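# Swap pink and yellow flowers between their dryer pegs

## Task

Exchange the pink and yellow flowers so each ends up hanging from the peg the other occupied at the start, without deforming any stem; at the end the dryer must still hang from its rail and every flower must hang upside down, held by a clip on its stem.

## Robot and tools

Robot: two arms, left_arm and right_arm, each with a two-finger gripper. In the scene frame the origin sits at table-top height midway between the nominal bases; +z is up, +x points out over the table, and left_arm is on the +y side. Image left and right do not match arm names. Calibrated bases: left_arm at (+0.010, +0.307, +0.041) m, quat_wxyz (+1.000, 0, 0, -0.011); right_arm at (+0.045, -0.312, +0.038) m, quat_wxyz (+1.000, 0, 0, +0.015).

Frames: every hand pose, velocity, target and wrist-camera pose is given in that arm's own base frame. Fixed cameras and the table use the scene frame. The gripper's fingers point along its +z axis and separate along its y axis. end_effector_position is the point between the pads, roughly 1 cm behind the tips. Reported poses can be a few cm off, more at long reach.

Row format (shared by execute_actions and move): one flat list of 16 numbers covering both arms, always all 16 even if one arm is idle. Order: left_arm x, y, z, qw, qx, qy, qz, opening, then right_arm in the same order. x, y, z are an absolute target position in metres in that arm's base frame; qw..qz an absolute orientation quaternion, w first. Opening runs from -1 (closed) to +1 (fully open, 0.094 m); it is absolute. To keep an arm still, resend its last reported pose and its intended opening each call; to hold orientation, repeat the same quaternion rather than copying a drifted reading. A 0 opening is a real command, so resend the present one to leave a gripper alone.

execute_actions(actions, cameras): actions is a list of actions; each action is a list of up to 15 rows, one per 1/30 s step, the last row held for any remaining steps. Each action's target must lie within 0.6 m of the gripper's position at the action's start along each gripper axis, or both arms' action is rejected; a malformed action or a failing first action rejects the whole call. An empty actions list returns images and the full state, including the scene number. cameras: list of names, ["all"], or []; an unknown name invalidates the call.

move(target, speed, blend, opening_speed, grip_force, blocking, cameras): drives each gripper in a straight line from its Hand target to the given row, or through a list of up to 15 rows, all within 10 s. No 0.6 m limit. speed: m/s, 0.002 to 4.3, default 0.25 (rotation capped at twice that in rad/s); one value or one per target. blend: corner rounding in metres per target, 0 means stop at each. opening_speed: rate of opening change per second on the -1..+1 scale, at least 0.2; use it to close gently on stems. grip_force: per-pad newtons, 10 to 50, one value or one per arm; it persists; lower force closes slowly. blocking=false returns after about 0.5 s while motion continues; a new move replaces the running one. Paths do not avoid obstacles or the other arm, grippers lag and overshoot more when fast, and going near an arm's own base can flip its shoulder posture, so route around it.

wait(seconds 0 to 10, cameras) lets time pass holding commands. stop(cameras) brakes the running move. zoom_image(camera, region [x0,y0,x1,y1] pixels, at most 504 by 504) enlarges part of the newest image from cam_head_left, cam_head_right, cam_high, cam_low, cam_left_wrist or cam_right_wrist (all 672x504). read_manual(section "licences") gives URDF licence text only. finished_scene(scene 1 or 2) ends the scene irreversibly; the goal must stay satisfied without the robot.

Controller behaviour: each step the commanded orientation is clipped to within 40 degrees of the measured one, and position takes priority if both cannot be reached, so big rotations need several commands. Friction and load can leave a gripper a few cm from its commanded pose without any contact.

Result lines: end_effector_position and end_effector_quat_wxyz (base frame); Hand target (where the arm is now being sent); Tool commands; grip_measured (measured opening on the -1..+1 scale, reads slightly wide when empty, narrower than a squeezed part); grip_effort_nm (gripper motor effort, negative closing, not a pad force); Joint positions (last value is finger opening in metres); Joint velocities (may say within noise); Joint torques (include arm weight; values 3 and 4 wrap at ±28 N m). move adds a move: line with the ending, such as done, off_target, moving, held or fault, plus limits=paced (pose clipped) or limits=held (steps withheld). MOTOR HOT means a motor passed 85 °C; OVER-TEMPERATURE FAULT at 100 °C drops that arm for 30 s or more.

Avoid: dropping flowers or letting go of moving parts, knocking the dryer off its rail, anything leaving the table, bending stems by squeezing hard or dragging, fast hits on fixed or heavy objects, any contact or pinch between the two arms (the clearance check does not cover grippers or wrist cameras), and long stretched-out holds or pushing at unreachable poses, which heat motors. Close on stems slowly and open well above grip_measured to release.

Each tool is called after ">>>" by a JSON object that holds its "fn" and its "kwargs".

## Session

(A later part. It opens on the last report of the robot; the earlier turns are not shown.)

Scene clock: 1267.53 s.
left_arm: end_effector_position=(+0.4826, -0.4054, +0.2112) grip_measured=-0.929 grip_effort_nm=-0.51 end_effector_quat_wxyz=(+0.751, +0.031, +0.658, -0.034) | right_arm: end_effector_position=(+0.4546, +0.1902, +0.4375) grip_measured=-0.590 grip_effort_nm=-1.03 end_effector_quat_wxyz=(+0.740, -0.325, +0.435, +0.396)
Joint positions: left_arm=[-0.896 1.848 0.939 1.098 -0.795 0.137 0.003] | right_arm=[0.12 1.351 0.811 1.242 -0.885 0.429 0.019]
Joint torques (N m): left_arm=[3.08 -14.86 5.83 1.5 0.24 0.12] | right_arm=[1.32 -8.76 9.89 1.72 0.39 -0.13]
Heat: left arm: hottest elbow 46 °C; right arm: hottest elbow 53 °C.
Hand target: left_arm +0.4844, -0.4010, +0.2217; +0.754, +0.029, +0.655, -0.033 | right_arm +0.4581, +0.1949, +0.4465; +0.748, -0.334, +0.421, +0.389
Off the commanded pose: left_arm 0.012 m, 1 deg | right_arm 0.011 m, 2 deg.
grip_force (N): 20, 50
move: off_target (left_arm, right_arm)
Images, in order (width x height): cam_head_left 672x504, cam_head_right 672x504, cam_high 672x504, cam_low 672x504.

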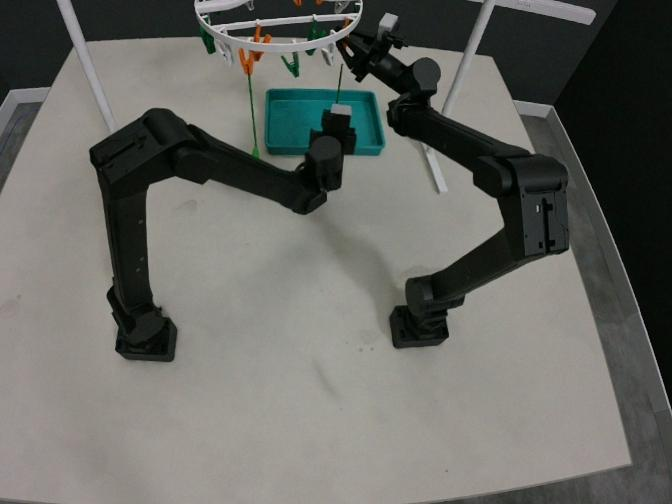

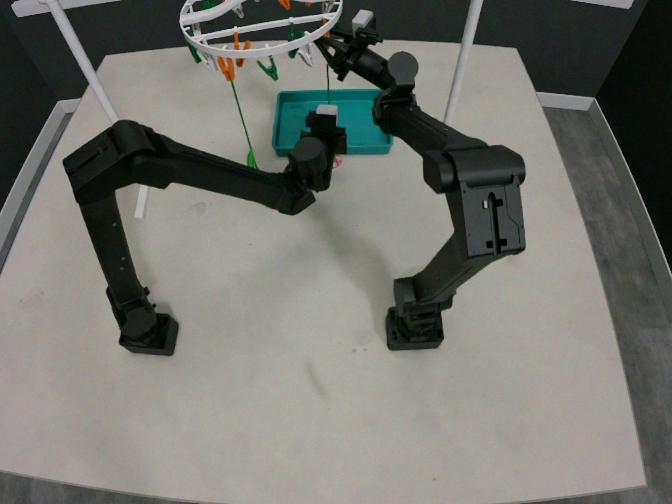

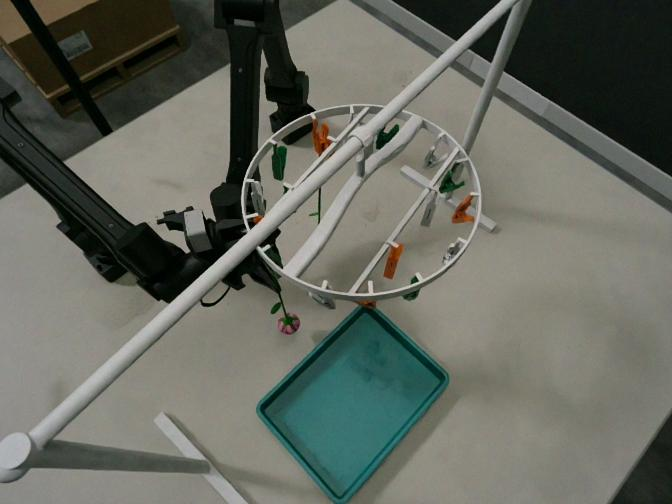

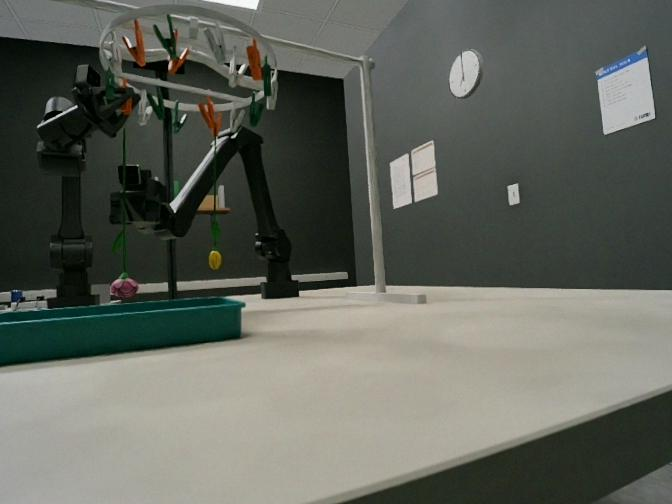

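>>> {"fn": "move", "kwargs": {"target": [0.4930, -0.3990, 0.2460, 0.7540, 0.0286, 0.6555, -0.0329, -0.96, 0.4585, 0.195, 0.4465, 0.7480, -0.3345, 0.4205, 0.3894, -0.64], "speed": 0.06, "cameras": ["cam_high", "cam_low", "cam_head_left", "cam_head_right"]}}

>>> {"fn": "zoom_image", "kwargs": {"camera": "cam_low", "region": [105, 90, 145, 140]}}

>>> {"fn": "zoom_image", "kwargs": {"camera": "cam_head_left", "region": [320, 20, 380, 80]}}

>>> {"fn": "zoom_image", "kwargs": {"camera": "cam_head_right", "region": [300, 20, 360, 80]}}

>>> {"fn": "zoom_image", "kwargs": {"camera": "cam_high", "region": [240, 220, 310, 310]}}

Scene clock: 1298.07 s.
left_arm: end_effector_position=(+0.4864, -0.4003, +0.2267) grip_measured=-0.929 grip_effort_nm=-0.51 end_effector_quat_wxyz=(+0.747, +0.039, +0.663, -0.029) | right_arm: end_effector_position=(+0.4546, +0.1902, +0.4375) grip_measured=-0.590 grip_effort_nm=-1.03 end_effector_quat_wxyz=(+0.740, -0.325, +0.435, +0.396)
Joint positions: left_arm=[-0.883 1.799 0.939 1.026 -0.779 0.137 0.003] | right_arm=[0.12 1.351 0.811 1.242 -0.885 0.429 0.019]
Joint torques (N m): left_arm=[3.31 -14.45 7.68 1.5 0.22 0.07] | right_arm=[1.38 -9 9.85 1.73 0.41 -0.12]
Heat: left arm: hottest elbow 45 °C; right arm: hottest elbow 51 °C.
Hand target: left_arm +0.4925, -0.3987, +0.2459; +0.754, +0.029, +0.655, -0.033 | right_arm +0.4581, +0.1949, +0.4465; +0.748, -0.334, +0.421, +0.389
Off the commanded pose: left_arm 0.020 m, 2 deg | right_arm 0.011 m, 2 deg.
grip_force (N): 20, 50
move: off_target (left_arm, right_arm)
Images, in order (width x height): cam_head_left 672x504, cam_head_right 672x504, cam_high 672x504, cam_low 672x504.

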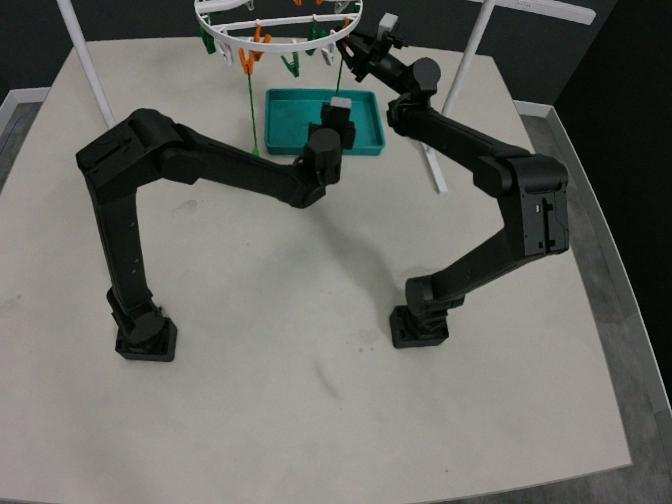

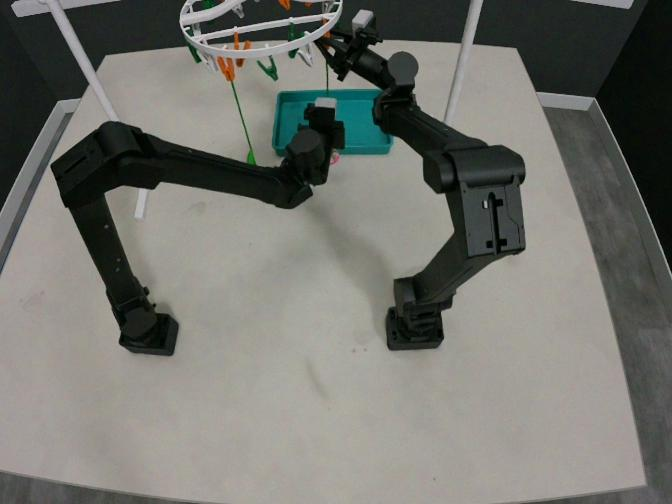

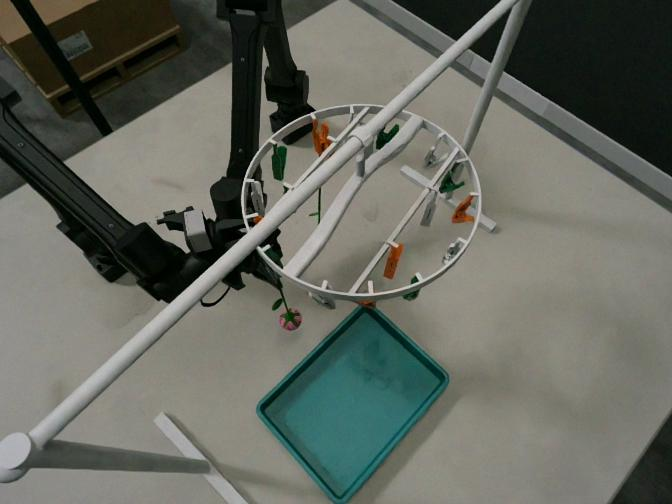

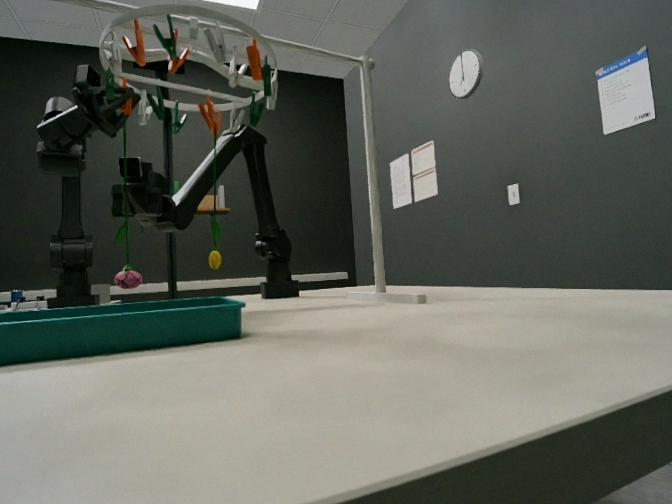

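Scaled by 10.080 from the camera's 672x504 image, which has a finer 960x720 frame.

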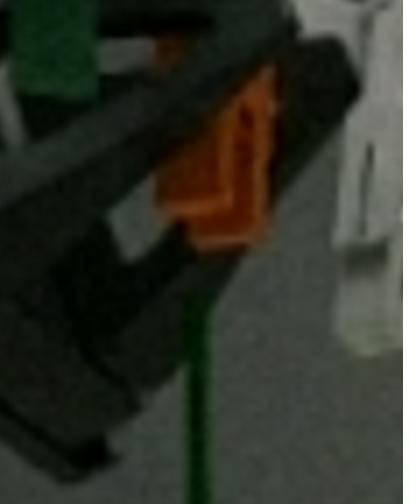

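Scaled by 8.400 from the camera's 672x504 image, which has a finer 960x720 frame.

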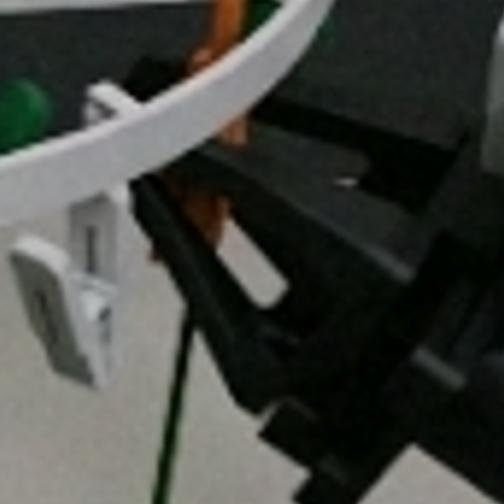

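Scaled by 8.400 from the camera's 672x504 image, which has a finer 960x720 frame.

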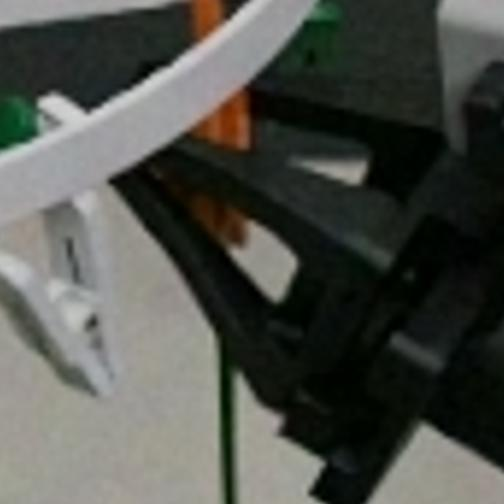

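Scaled by 5.600 from the camera's 672x504 image, which has a finer 960x720 frame.

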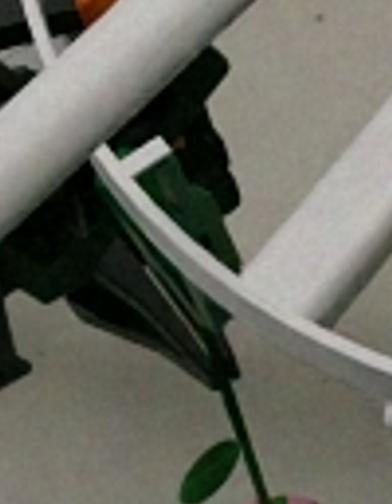

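>>> {"fn": "move", "kwargs": {"target": [0.4965, -0.3945, 0.2600, 0.7540, 0.0286, 0.6555, -0.0329, -0.96, 0.4585, 0.195, 0.4465, 0.7480, -0.3345, 0.4205, 0.3894, -0.64], "speed": 0.05, "cameras": ["cam_low", "cam_high", "cam_head_right"]}}

>>> {"fn": "zoom_image", "kwargs": {"camera": "cam_low", "region": [105, 90, 145, 140]}}

>>> {"fn": "zoom_image", "kwargs": {"camera": "cam_head_right", "region": [300, 20, 360, 80]}}

Scene clock: 1314.70 s.
left_arm: end_effector_position=(+0.4895, -0.3951, +0.2380) grip_measured=-0.929 grip_effort_nm=-0.51 end_effector_quat_wxyz=(+0.746, +0.041, +0.665, -0.026) | right_arm: end_effector_position=(+0.4546, +0.1902, +0.4375) grip_measured=-0.590 grip_effort_nm=-1.03 end_effector_quat_wxyz=(+0.740, -0.325, +0.435, +0.396)
Joint positions: left_arm=[-0.872 1.768 0.939 0.988 -0.768 0.137 0.003] | right_arm=[0.12 1.351 0.811 1.242 -0.885 0.429 0.019]
Joint torques (N m): left_arm=[3.31 -14.27 8.21 1.55 0.21 0.04] | right_arm=[1.32 -8.94 9.88 1.7 0.39 -0.12]
Heat: left arm: hottest elbow 46 °C; right arm: hottest elbow 50 °C.
Hand target: left_arm +0.4960, -0.3939, +0.2599; +0.754, +0.029, +0.655, -0.033 | right_arm +0.4581, +0.1949, +0.4465; +0.748, -0.334, +0.421, +0.389
Off the commanded pose: left_arm 0.023 m, 2 deg | right_arm 0.011 m, 2 deg.
grip_force (N): 20, 50
move: off_target (left_arm, right_arm)
Images, in order (width x height): cam_head_right 672x504, cam_high 672x504, cam_low 672x504.

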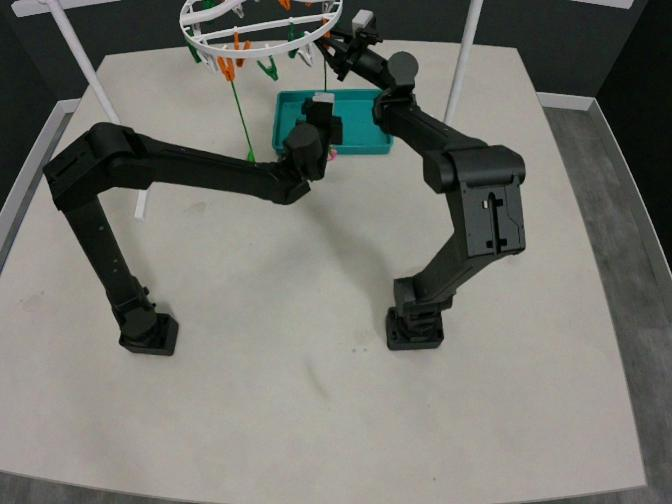

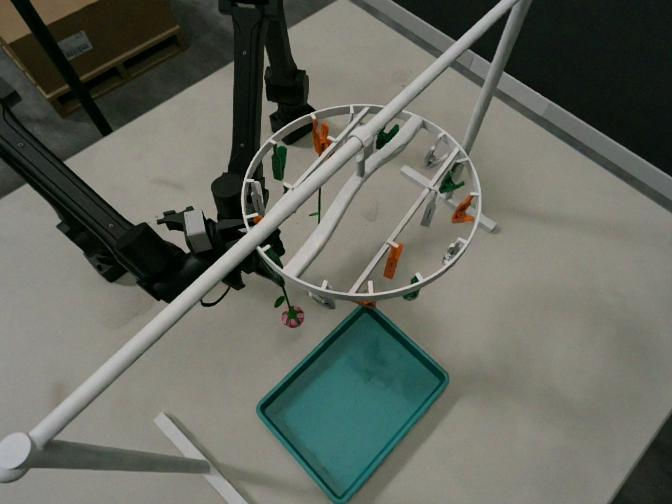

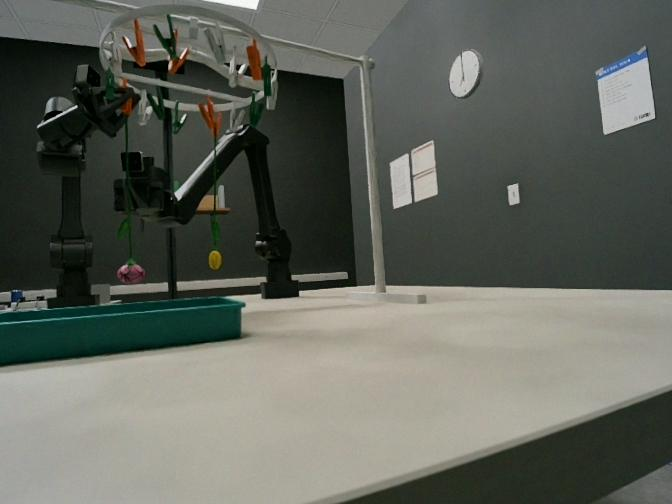

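Scaled by 10.080 from the camera's 672x504 image, which has a finer 960x720 frame.

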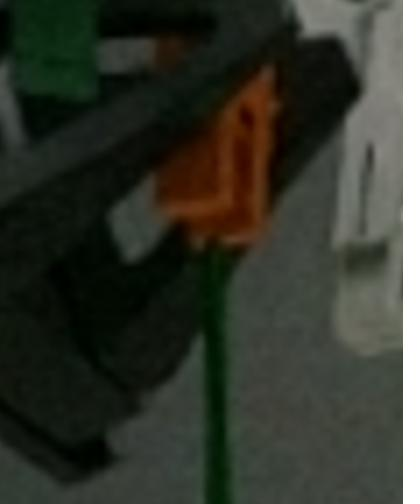

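Scaled by 8.400 from the camera's 672x504 image, which has a finer 960x720 frame.

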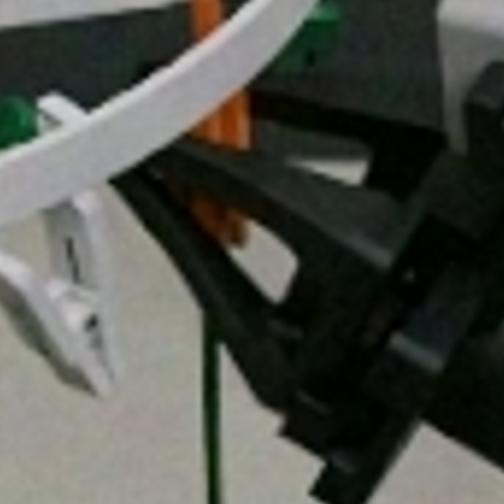

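>>> {"fn": "move", "kwargs": {"target": [0.4945, -0.3940, 0.2760, 0.7540, 0.0286, 0.6555, -0.0329, -0.96, 0.4585, 0.195, 0.4465, 0.7480, -0.3345, 0.4205, 0.3894, -0.64], "speed": 0.05, "cameras": ["cam_low", "cam_head_left"]}}

>>> {"fn": "zoom_image", "kwargs": {"camera": "cam_low", "region": [105, 90, 145, 140]}}

>>> {"fn": "zoom_image", "kwargs": {"camera": "cam_head_left", "region": [320, 20, 380, 80]}}

Scene clock: 1321.13 s.
left_arm: end_effector_position=(+0.4877, -0.3929, +0.2512) grip_measured=-0.929 grip_effort_nm=-0.51 end_effector_quat_wxyz=(+0.744, +0.043, +0.666, -0.025) | right_arm: end_effector_position=(+0.4546, +0.1902, +0.4375) grip_measured=-0.590 grip_effort_nm=-1.03 end_effector_quat_wxyz=(+0.740, -0.325, +0.435, +0.396)
Joint positions: left_arm=[-0.872 1.732 0.939 0.947 -0.768 0.137 0.003] | right_arm=[0.12 1.351 0.811 1.242 -0.885 0.429 0.019]
Joint torques (N m): left_arm=[3.08 -13.98 8.83 1.51 0.11 0.04] | right_arm=[1.38 -9.05 9.84 1.74 0.41 -0.11]
Heat: left arm: hottest elbow 46 °C; right arm: hottest elbow 50 °C.
Hand target: left_arm +0.4938, -0.3933, +0.2759; +0.754, +0.029, +0.655, -0.033 | right_arm +0.4581, +0.1949, +0.4465; +0.748, -0.334, +0.421, +0.389
Off the commanded pose: left_arm 0.026 m, 2 deg | right_arm 0.011 m, 2 deg.
grip_force (N): 20, 50
move: off_target (left_arm, right_arm)
Images, in order (width x height): cam_head_left 672x504, cam_low 672x504.

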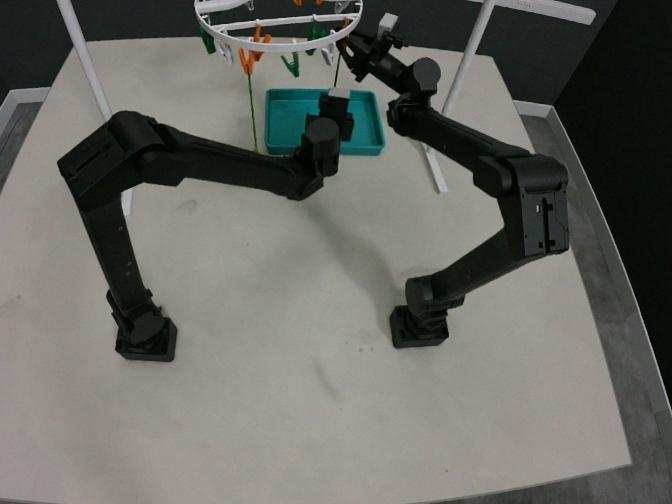

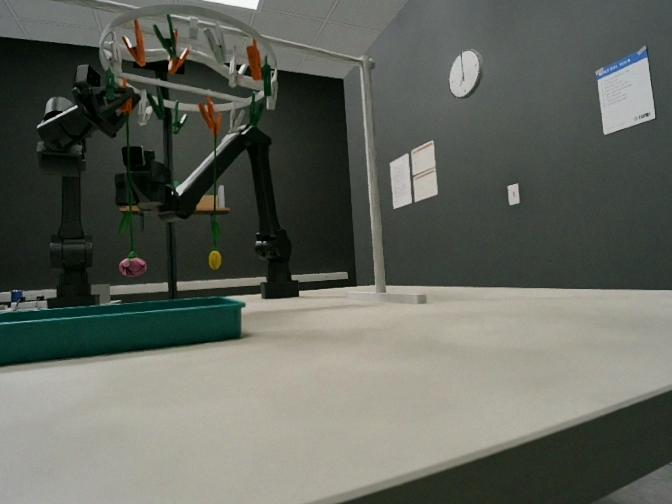

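Scaled by 10.080 from the camera's 672x504 image, which has a finer 960x720 frame.

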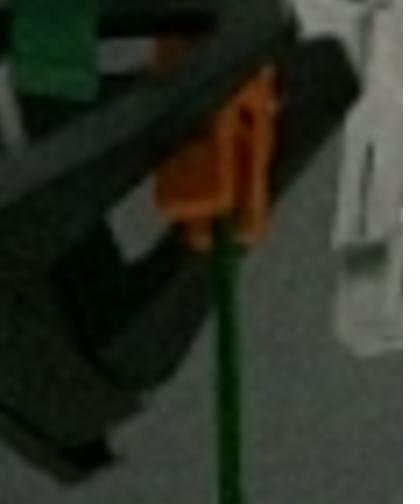

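Scaled by 8.400 from the camera's 672x504 image, which has a finer 960x720 frame.

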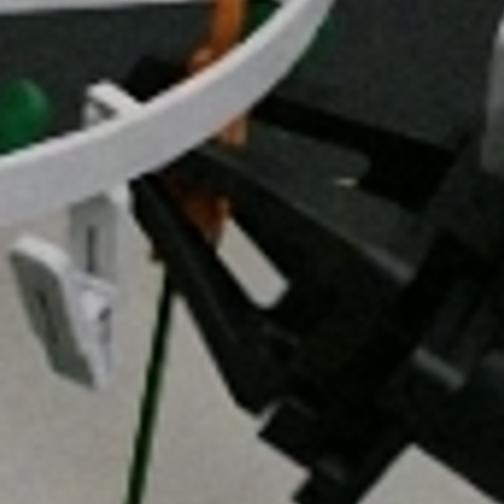

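>>> {"fn": "move", "kwargs": {"target": [0.4935, -0.3965, 0.2860, 0.7540, 0.0286, 0.6555, -0.0329, -0.96, 0.4585, 0.195, 0.4465, 0.7480, -0.3345, 0.4205, 0.3894, -0.64], "speed": 0.05, "cameras": ["cam_low"]}}

>>> {"fn": "zoom_image", "kwargs": {"camera": "cam_low", "region": [105, 90, 145, 140]}}

Scene clock: 1326.57 s.
left_arm: end_effector_position=(+0.4870, -0.3918, +0.2551) grip_measured=-0.929 grip_effort_nm=-0.51 end_effector_quat_wxyz=(+0.742, +0.045, +0.669, -0.022) | right_arm: end_effector_position=(+0.4546, +0.1902, +0.4375) grip_measured=-0.590 grip_effort_nm=-1.03 end_effector_quat_wxyz=(+0.740, -0.325, +0.435, +0.396)
Joint positions: left_arm=[-0.872 1.717 0.939 0.92 -0.77 0.137 0.003] | right_arm=[0.12 1.351 0.811 1.242 -0.885 0.429 0.019]
Joint torques (N m): left_arm=[2.73 -14.04 9.66 1.62 0 0.06] | right_arm=[1.2 -8.76 9.78 1.73 0.4 -0.11]
Heat: left arm: hottest elbow 47 °C; right arm: hottest elbow 50 °C.
Hand target: left_arm +0.4925, -0.3954, +0.2858; +0.754, +0.029, +0.655, -0.033 | right_arm +0.4581, +0.1949, +0.4465; +0.748, -0.334, +0.421, +0.389
Off the commanded pose: left_arm 0.032 m, 3 deg | right_arm 0.011 m, 2 deg.
grip_force (N): 20, 50
move: off_target (left_arm, right_arm)
Images, in order (width x height): cam_low 672x504.

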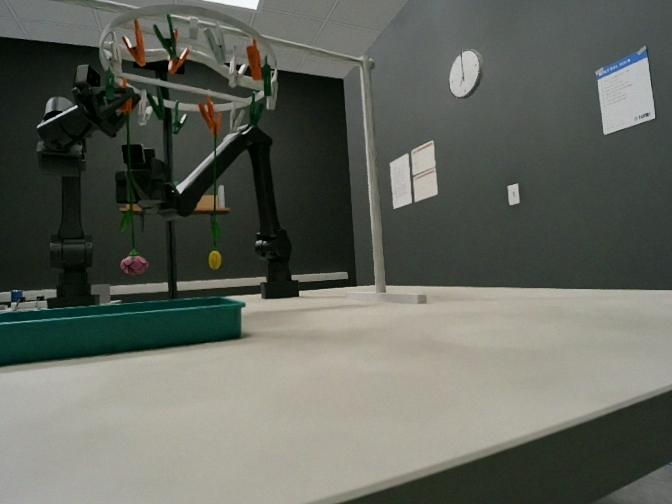

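Scaled by 10.080 from the camera's 672x504 image, which has a finer 960x720 frame.

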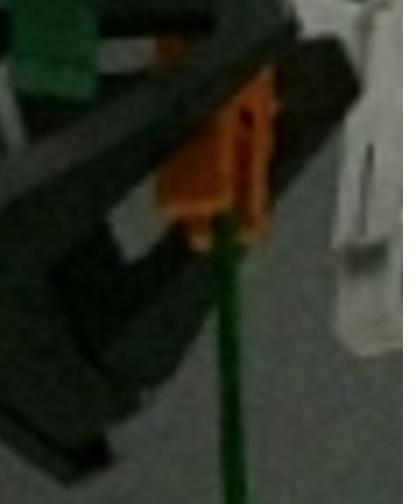

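>>> {"fn": "move", "kwargs": {"target": [0.4935, -0.3965, 0.2820, 0.7540, 0.0286, 0.6555, -0.0329, -0.96, 0.4585, 0.195, 0.4465, 0.7480, -0.3345, 0.4205, 0.3894, -0.2], "speed": 0.05, "opening_speed": 0.4, "cameras": ["cam_low", "cam_right_wrist", "cam_left_wrist"]}}

>>> {"fn": "zoom_image", "kwargs": {"camera": "cam_low", "region": [105, 80, 155, 140]}}

>>> {"fn": "zoom_image", "kwargs": {"camera": "cam_right_wrist", "region": [160, 284, 500, 504]}}

Scene clock: 1331.77 s.
left_arm: end_effector_position=(+0.4870, -0.3918, +0.2551) grip_measured=-0.929 grip_effort_nm=-0.51 end_effector_quat_wxyz=(+0.742, +0.045, +0.669, -0.022) | right_arm: end_effector_position=(+0.4546, +0.1904, +0.4375) grip_measured=-0.202 grip_effort_nm=0.08 end_effector_quat_wxyz=(+0.740, -0.325, +0.435, +0.396)
Joint positions: left_arm=[-0.872 1.717 0.939 0.92 -0.77 0.137 0.003] | right_arm=[0.121 1.351 0.811 1.242 -0.885 0.429 0.037]
Joint torques (N m): left_arm=[2.73 -13.39 9.47 1.91 0 0.05] | right_arm=[1.26 -8.76 9.87 1.7 0.4 -0.11]
Heat: left arm: hottest elbow 48 °C; right arm: hottest elbow 50 °C.
Hand target: left_arm +0.4926, -0.3956, +0.2818; +0.754, +0.029, +0.656, -0.033 | right_arm +0.4581, +0.1949, +0.4465; +0.748, -0.334, +0.421, +0.389
Off the commanded pose: left_arm 0.028 m, 3 deg | right_arm 0.011 m, 2 deg.
grip_force (N): 20, 50
move: off_target (left_arm, right_arm)
camera_calibration:
cam_left_wrist: T_world_to_cam=[[-0.0862702, -0.994957, -0.0511589, -0.334828], [-0.321038, 0.0763742, -0.943982, 0.464938], [0.943129, -0.0650135, -0.326008, -0.309212], [0, 0, 0, 1]] pos_world=[0.412004, -0.388752, 0.320958]
cam_right_wrist: T_world_to_cam=[[0.869082, -0.472255, 0.147217, -0.3706], [0.127917, -0.0729308, -0.9891, 0.428783], [0.477843, 0.87844, -0.00297359, -0.294343], [0, 0, 0, 1]] pos_world=[0.407882, 0.114817, 0.477793]
Images, in order (width x height): cam_low 672x504, cam_left_wrist 672x504, cam_right_wrist 672x504.

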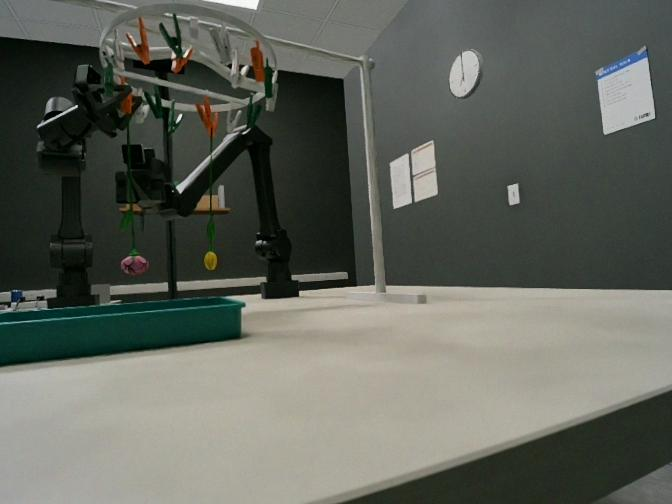

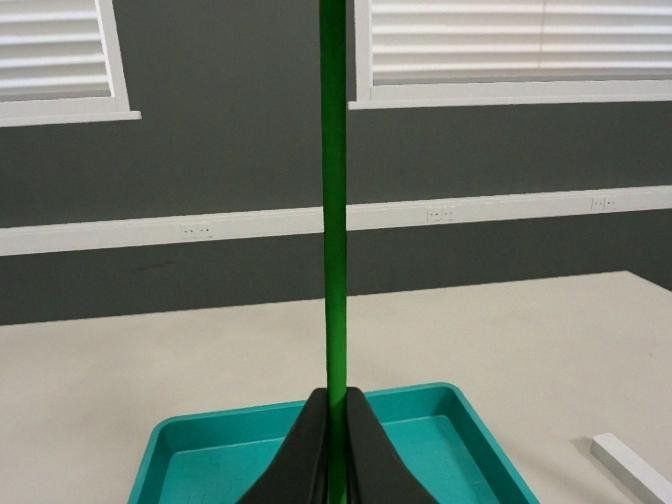

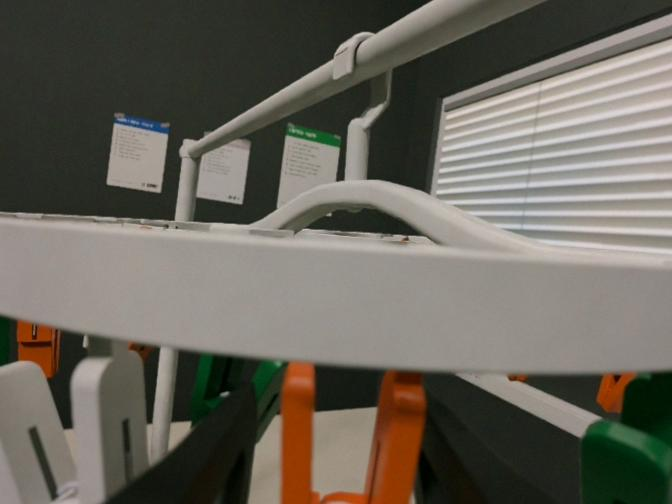

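Scaled by 8.400 from the camera's 672x504 image, which has a finer 960x720 frame.

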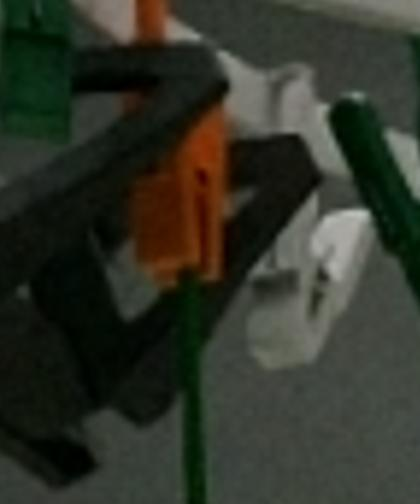

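Scaled by 1.482 from the camera's 672x504 image, which has a finer 960x720 frame.

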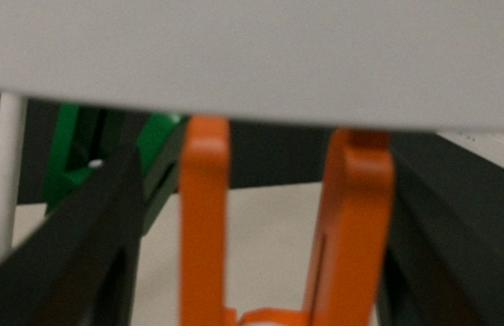

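>>> {"fn": "move", "kwargs": {"target": [[0.4935, -0.3965, 0.2820, 0.7540, 0.0286, 0.6555, -0.0329, -0.3, 0.4585, 0.195, 0.4465, 0.7480, -0.3345, 0.4205, 0.3894, -0.05], [0.395, -0.388, 0.265, 0.7540, 0.0286, 0.6555, -0.0329, -0.1, 0.412, 0.105, 0.445, 0.7480, -0.3345, 0.4205, 0.3894, -0.05]], "speed": 0.1, "opening_speed": 0.5, "cameras": ["all"]}}

>>> {"fn": "zoom_image", "kwargs": {"camera": "cam_low", "region": [90, 40, 260, 290]}}

>>> {"fn": "zoom_image", "kwargs": {"camera": "cam_head_left", "region": [180, 0, 380, 180]}}

Scene clock: 1342.03 s.
left_arm: end_effector_position=(+0.3999, -0.3881, +0.2516) grip_measured=-0.103 grip_effort_nm=0.05 end_effector_quat_wxyz=(+0.747, +0.035, +0.664, -0.024) | right_arm: end_effector_position=(+0.4120, +0.1088, +0.4502) grip_measured=-0.052 grip_effort_nm=0.08 end_effector_quat_wxyz=(+0.751, -0.340, +0.415, +0.386)
Joint positions: left_arm=[-1.022 1.632 0.781 1.047 -0.927 0.178 0.042] | right_arm=[-0.1 1.297 0.748 1.546 -1.04 0.715 0.045]
Joint torques (N m): left_arm=[1.9 -12.16 6.16 2.52 0.03 0.17] | right_arm=[-0.26 -8.12 6.48 1.18 0.42 0.2]
Heat: left arm: hottest elbow 48 °C; right arm: hottest elbow 50 °C.
Hand target: left_arm +0.3951, -0.3880, +0.2648; +0.754, +0.029, +0.656, -0.033 | right_arm +0.4120, +0.1051, +0.4450; +0.748, -0.334, +0.421, +0.389
Off the commanded pose: left_arm 0.014 m, 2 deg | right_arm 0.006 m, 1 deg.
grip_force (N): 20, 50
move: off_target (left_arm); target 2's new opening was sent with left_arm's hand 0.014 m and 2 deg from that target
camera_calibration:
cam_left_wrist: T_world_to_cam=[[-0.0765477, -0.996499, -0.0336328, -0.347794], [-0.308582, 0.0557529, -0.949562, 0.421785], [0.948112, -0.0623083, -0.31177, -0.232443], [0, 0, 0, 1]] pos_world=[0.323914, -0.384575, 0.316345]
cam_right_wrist: T_world_to_cam=[[0.860061, -0.46907, 0.20067, -0.394721], [0.185376, -0.0791294, -0.979477, 0.413552], [0.475322, 0.879609, 0.0188981, -0.211288], [0, 0, 0, 1]] pos_world=[0.363252, 0.0334231, 0.488266]

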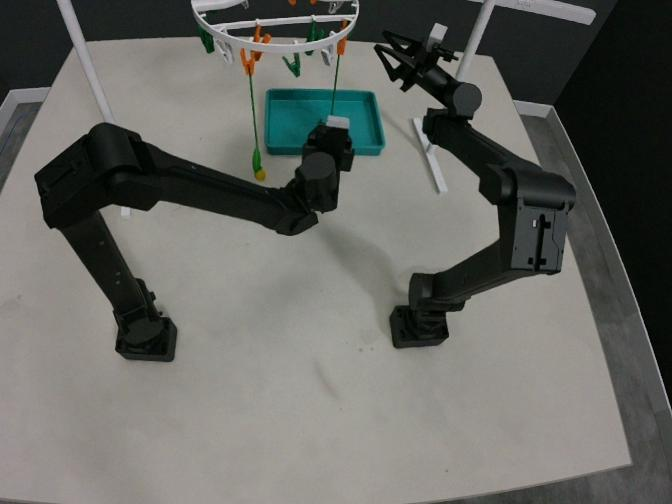

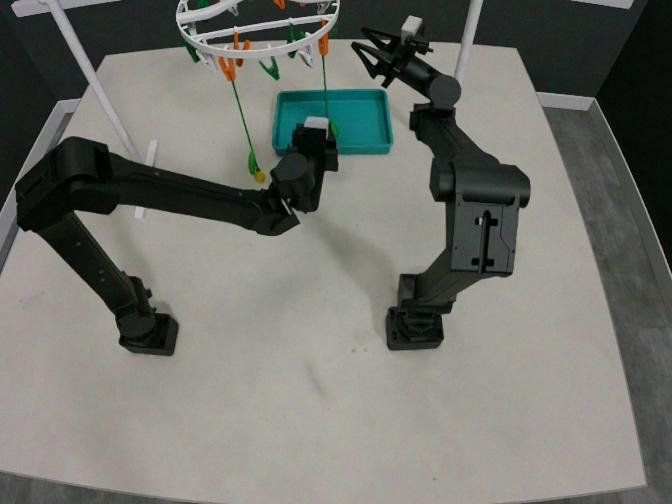

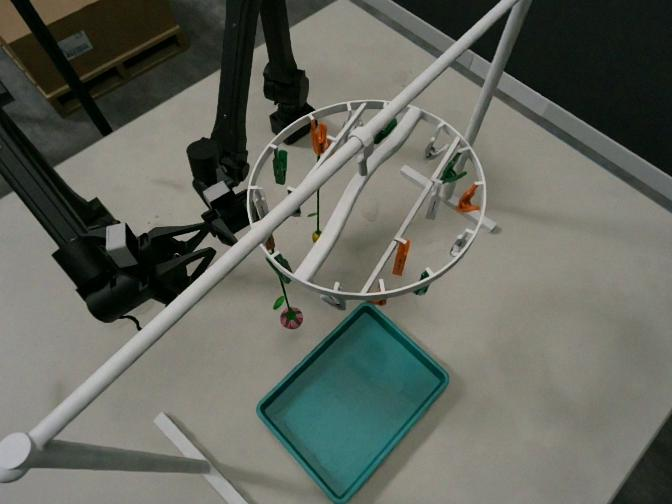

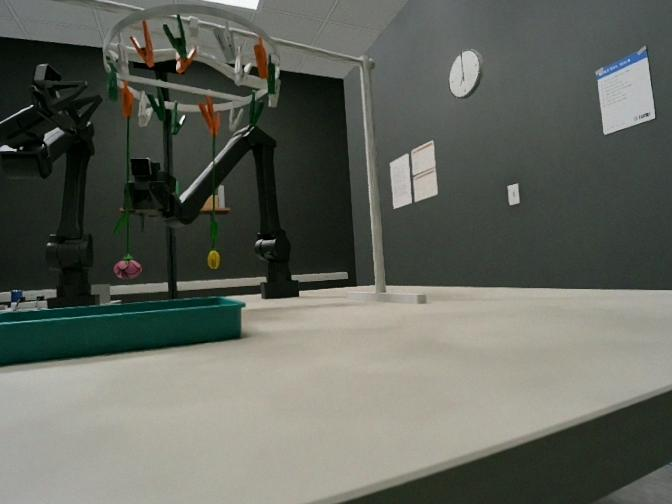

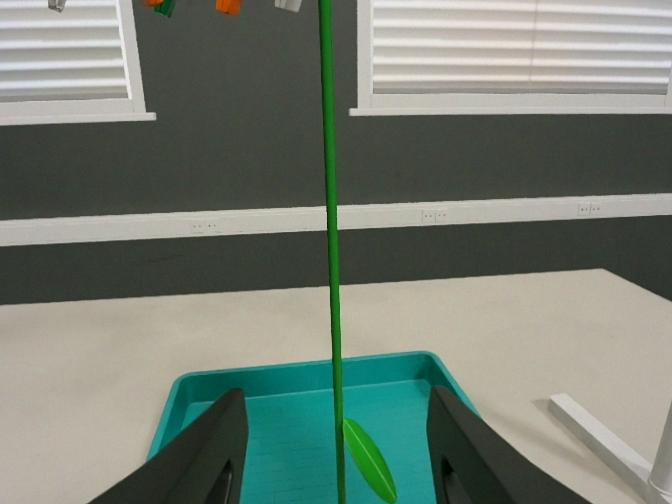

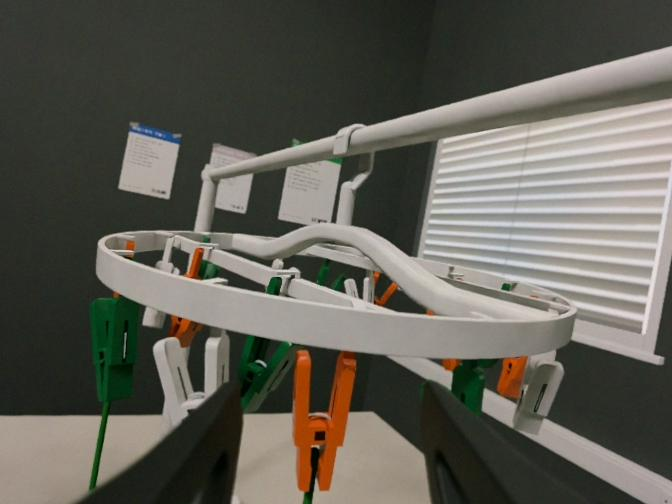

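Scaled by 2.016 from the camera's 672x504 image, which has a finer 960x720 frame.

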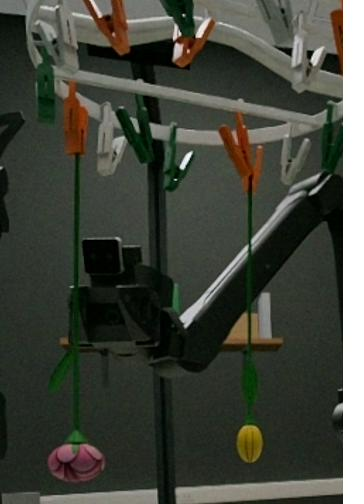

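Scaled by 2.520 from the camera's 672x504 image, which has a finer 960x720 frame.

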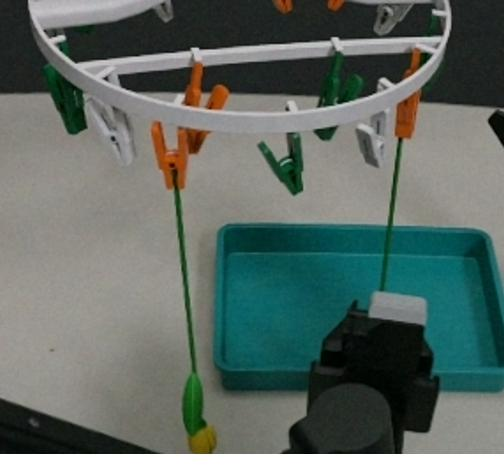

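>>> {"fn": "move", "kwargs": {"target": [0.30, -0.33, 0.24, 0.7540, 0.0286, 0.6555, -0.0329, -0.1, 0.34, 0.03, 0.40, 0.7480, -0.3345, 0.4205, 0.3894, -0.05], "speed": 0.25, "cameras": ["cam_low", "cam_head_left"]}}

>>> {"fn": "zoom_image", "kwargs": {"camera": "cam_low", "region": [90, 40, 260, 290]}}

Scene clock: 1346.53 s.
left_arm: end_effector_position=(+0.3044, -0.3300, +0.2316) grip_measured=-0.102 grip_effort_nm=0.05 end_effector_quat_wxyz=(+0.749, +0.034, +0.661, -0.025) | right_arm: end_effector_position=(+0.3438, +0.0325, +0.4031) grip_measured=-0.052 grip_effort_nm=0.08 end_effector_quat_wxyz=(+0.744, -0.303, +0.500, +0.325)
Joint positions: left_arm=[-1.172 1.506 0.503 1.267 -1.074 0.251 0.042] | right_arm=[-0.389 1.098 0.509 1.572 -1.18 0.813 0.045]
Joint torques (N m): left_arm=[1.85 -8.82 5.05 2.32 0.08 0.21] | right_arm=[-0.15 -4.72 6.17 1.02 0.44 0.23]
Heat: left arm: hottest elbow 48 °C; right arm: hottest elbow 49 °C.
Hand target: left_arm +0.3001, -0.3300, +0.2398; +0.754, +0.029, +0.656, -0.033 | right_arm +0.3403, +0.0309, +0.4003; +0.742, -0.298, +0.503, +0.327
Off the commanded pose: left_arm 0.009 m, 1 deg | right_arm 0.006 m, 12 deg.
joint sent to its limit (right arm) — joint 4 (wrist pitch), upper limit. The joint targets are off in orientation, not in position.
grip_force (N): 20, 50
move: off_target (right_arm)
Images, in order (width x height): cam_head_left 672x504, cam_low 672x504.

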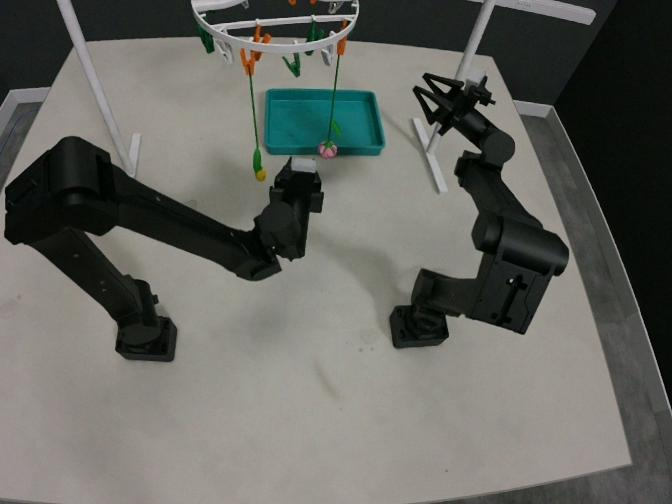

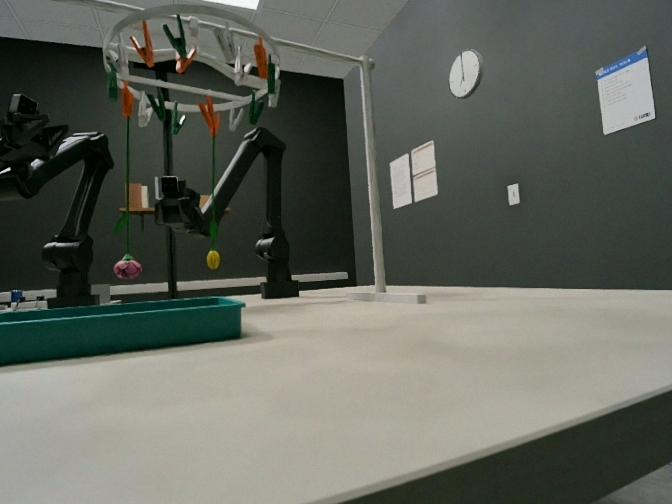

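Scaled by 2.016 from the camera's 672x504 image, which has a finer 960x720 frame.

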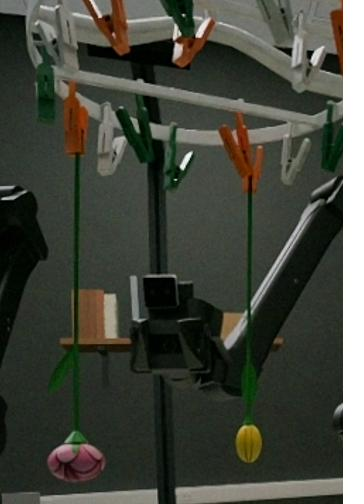

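>>> {"fn": "finished_scene", "kwargs": {"scene": 1}}

The scene is finished: the task was done.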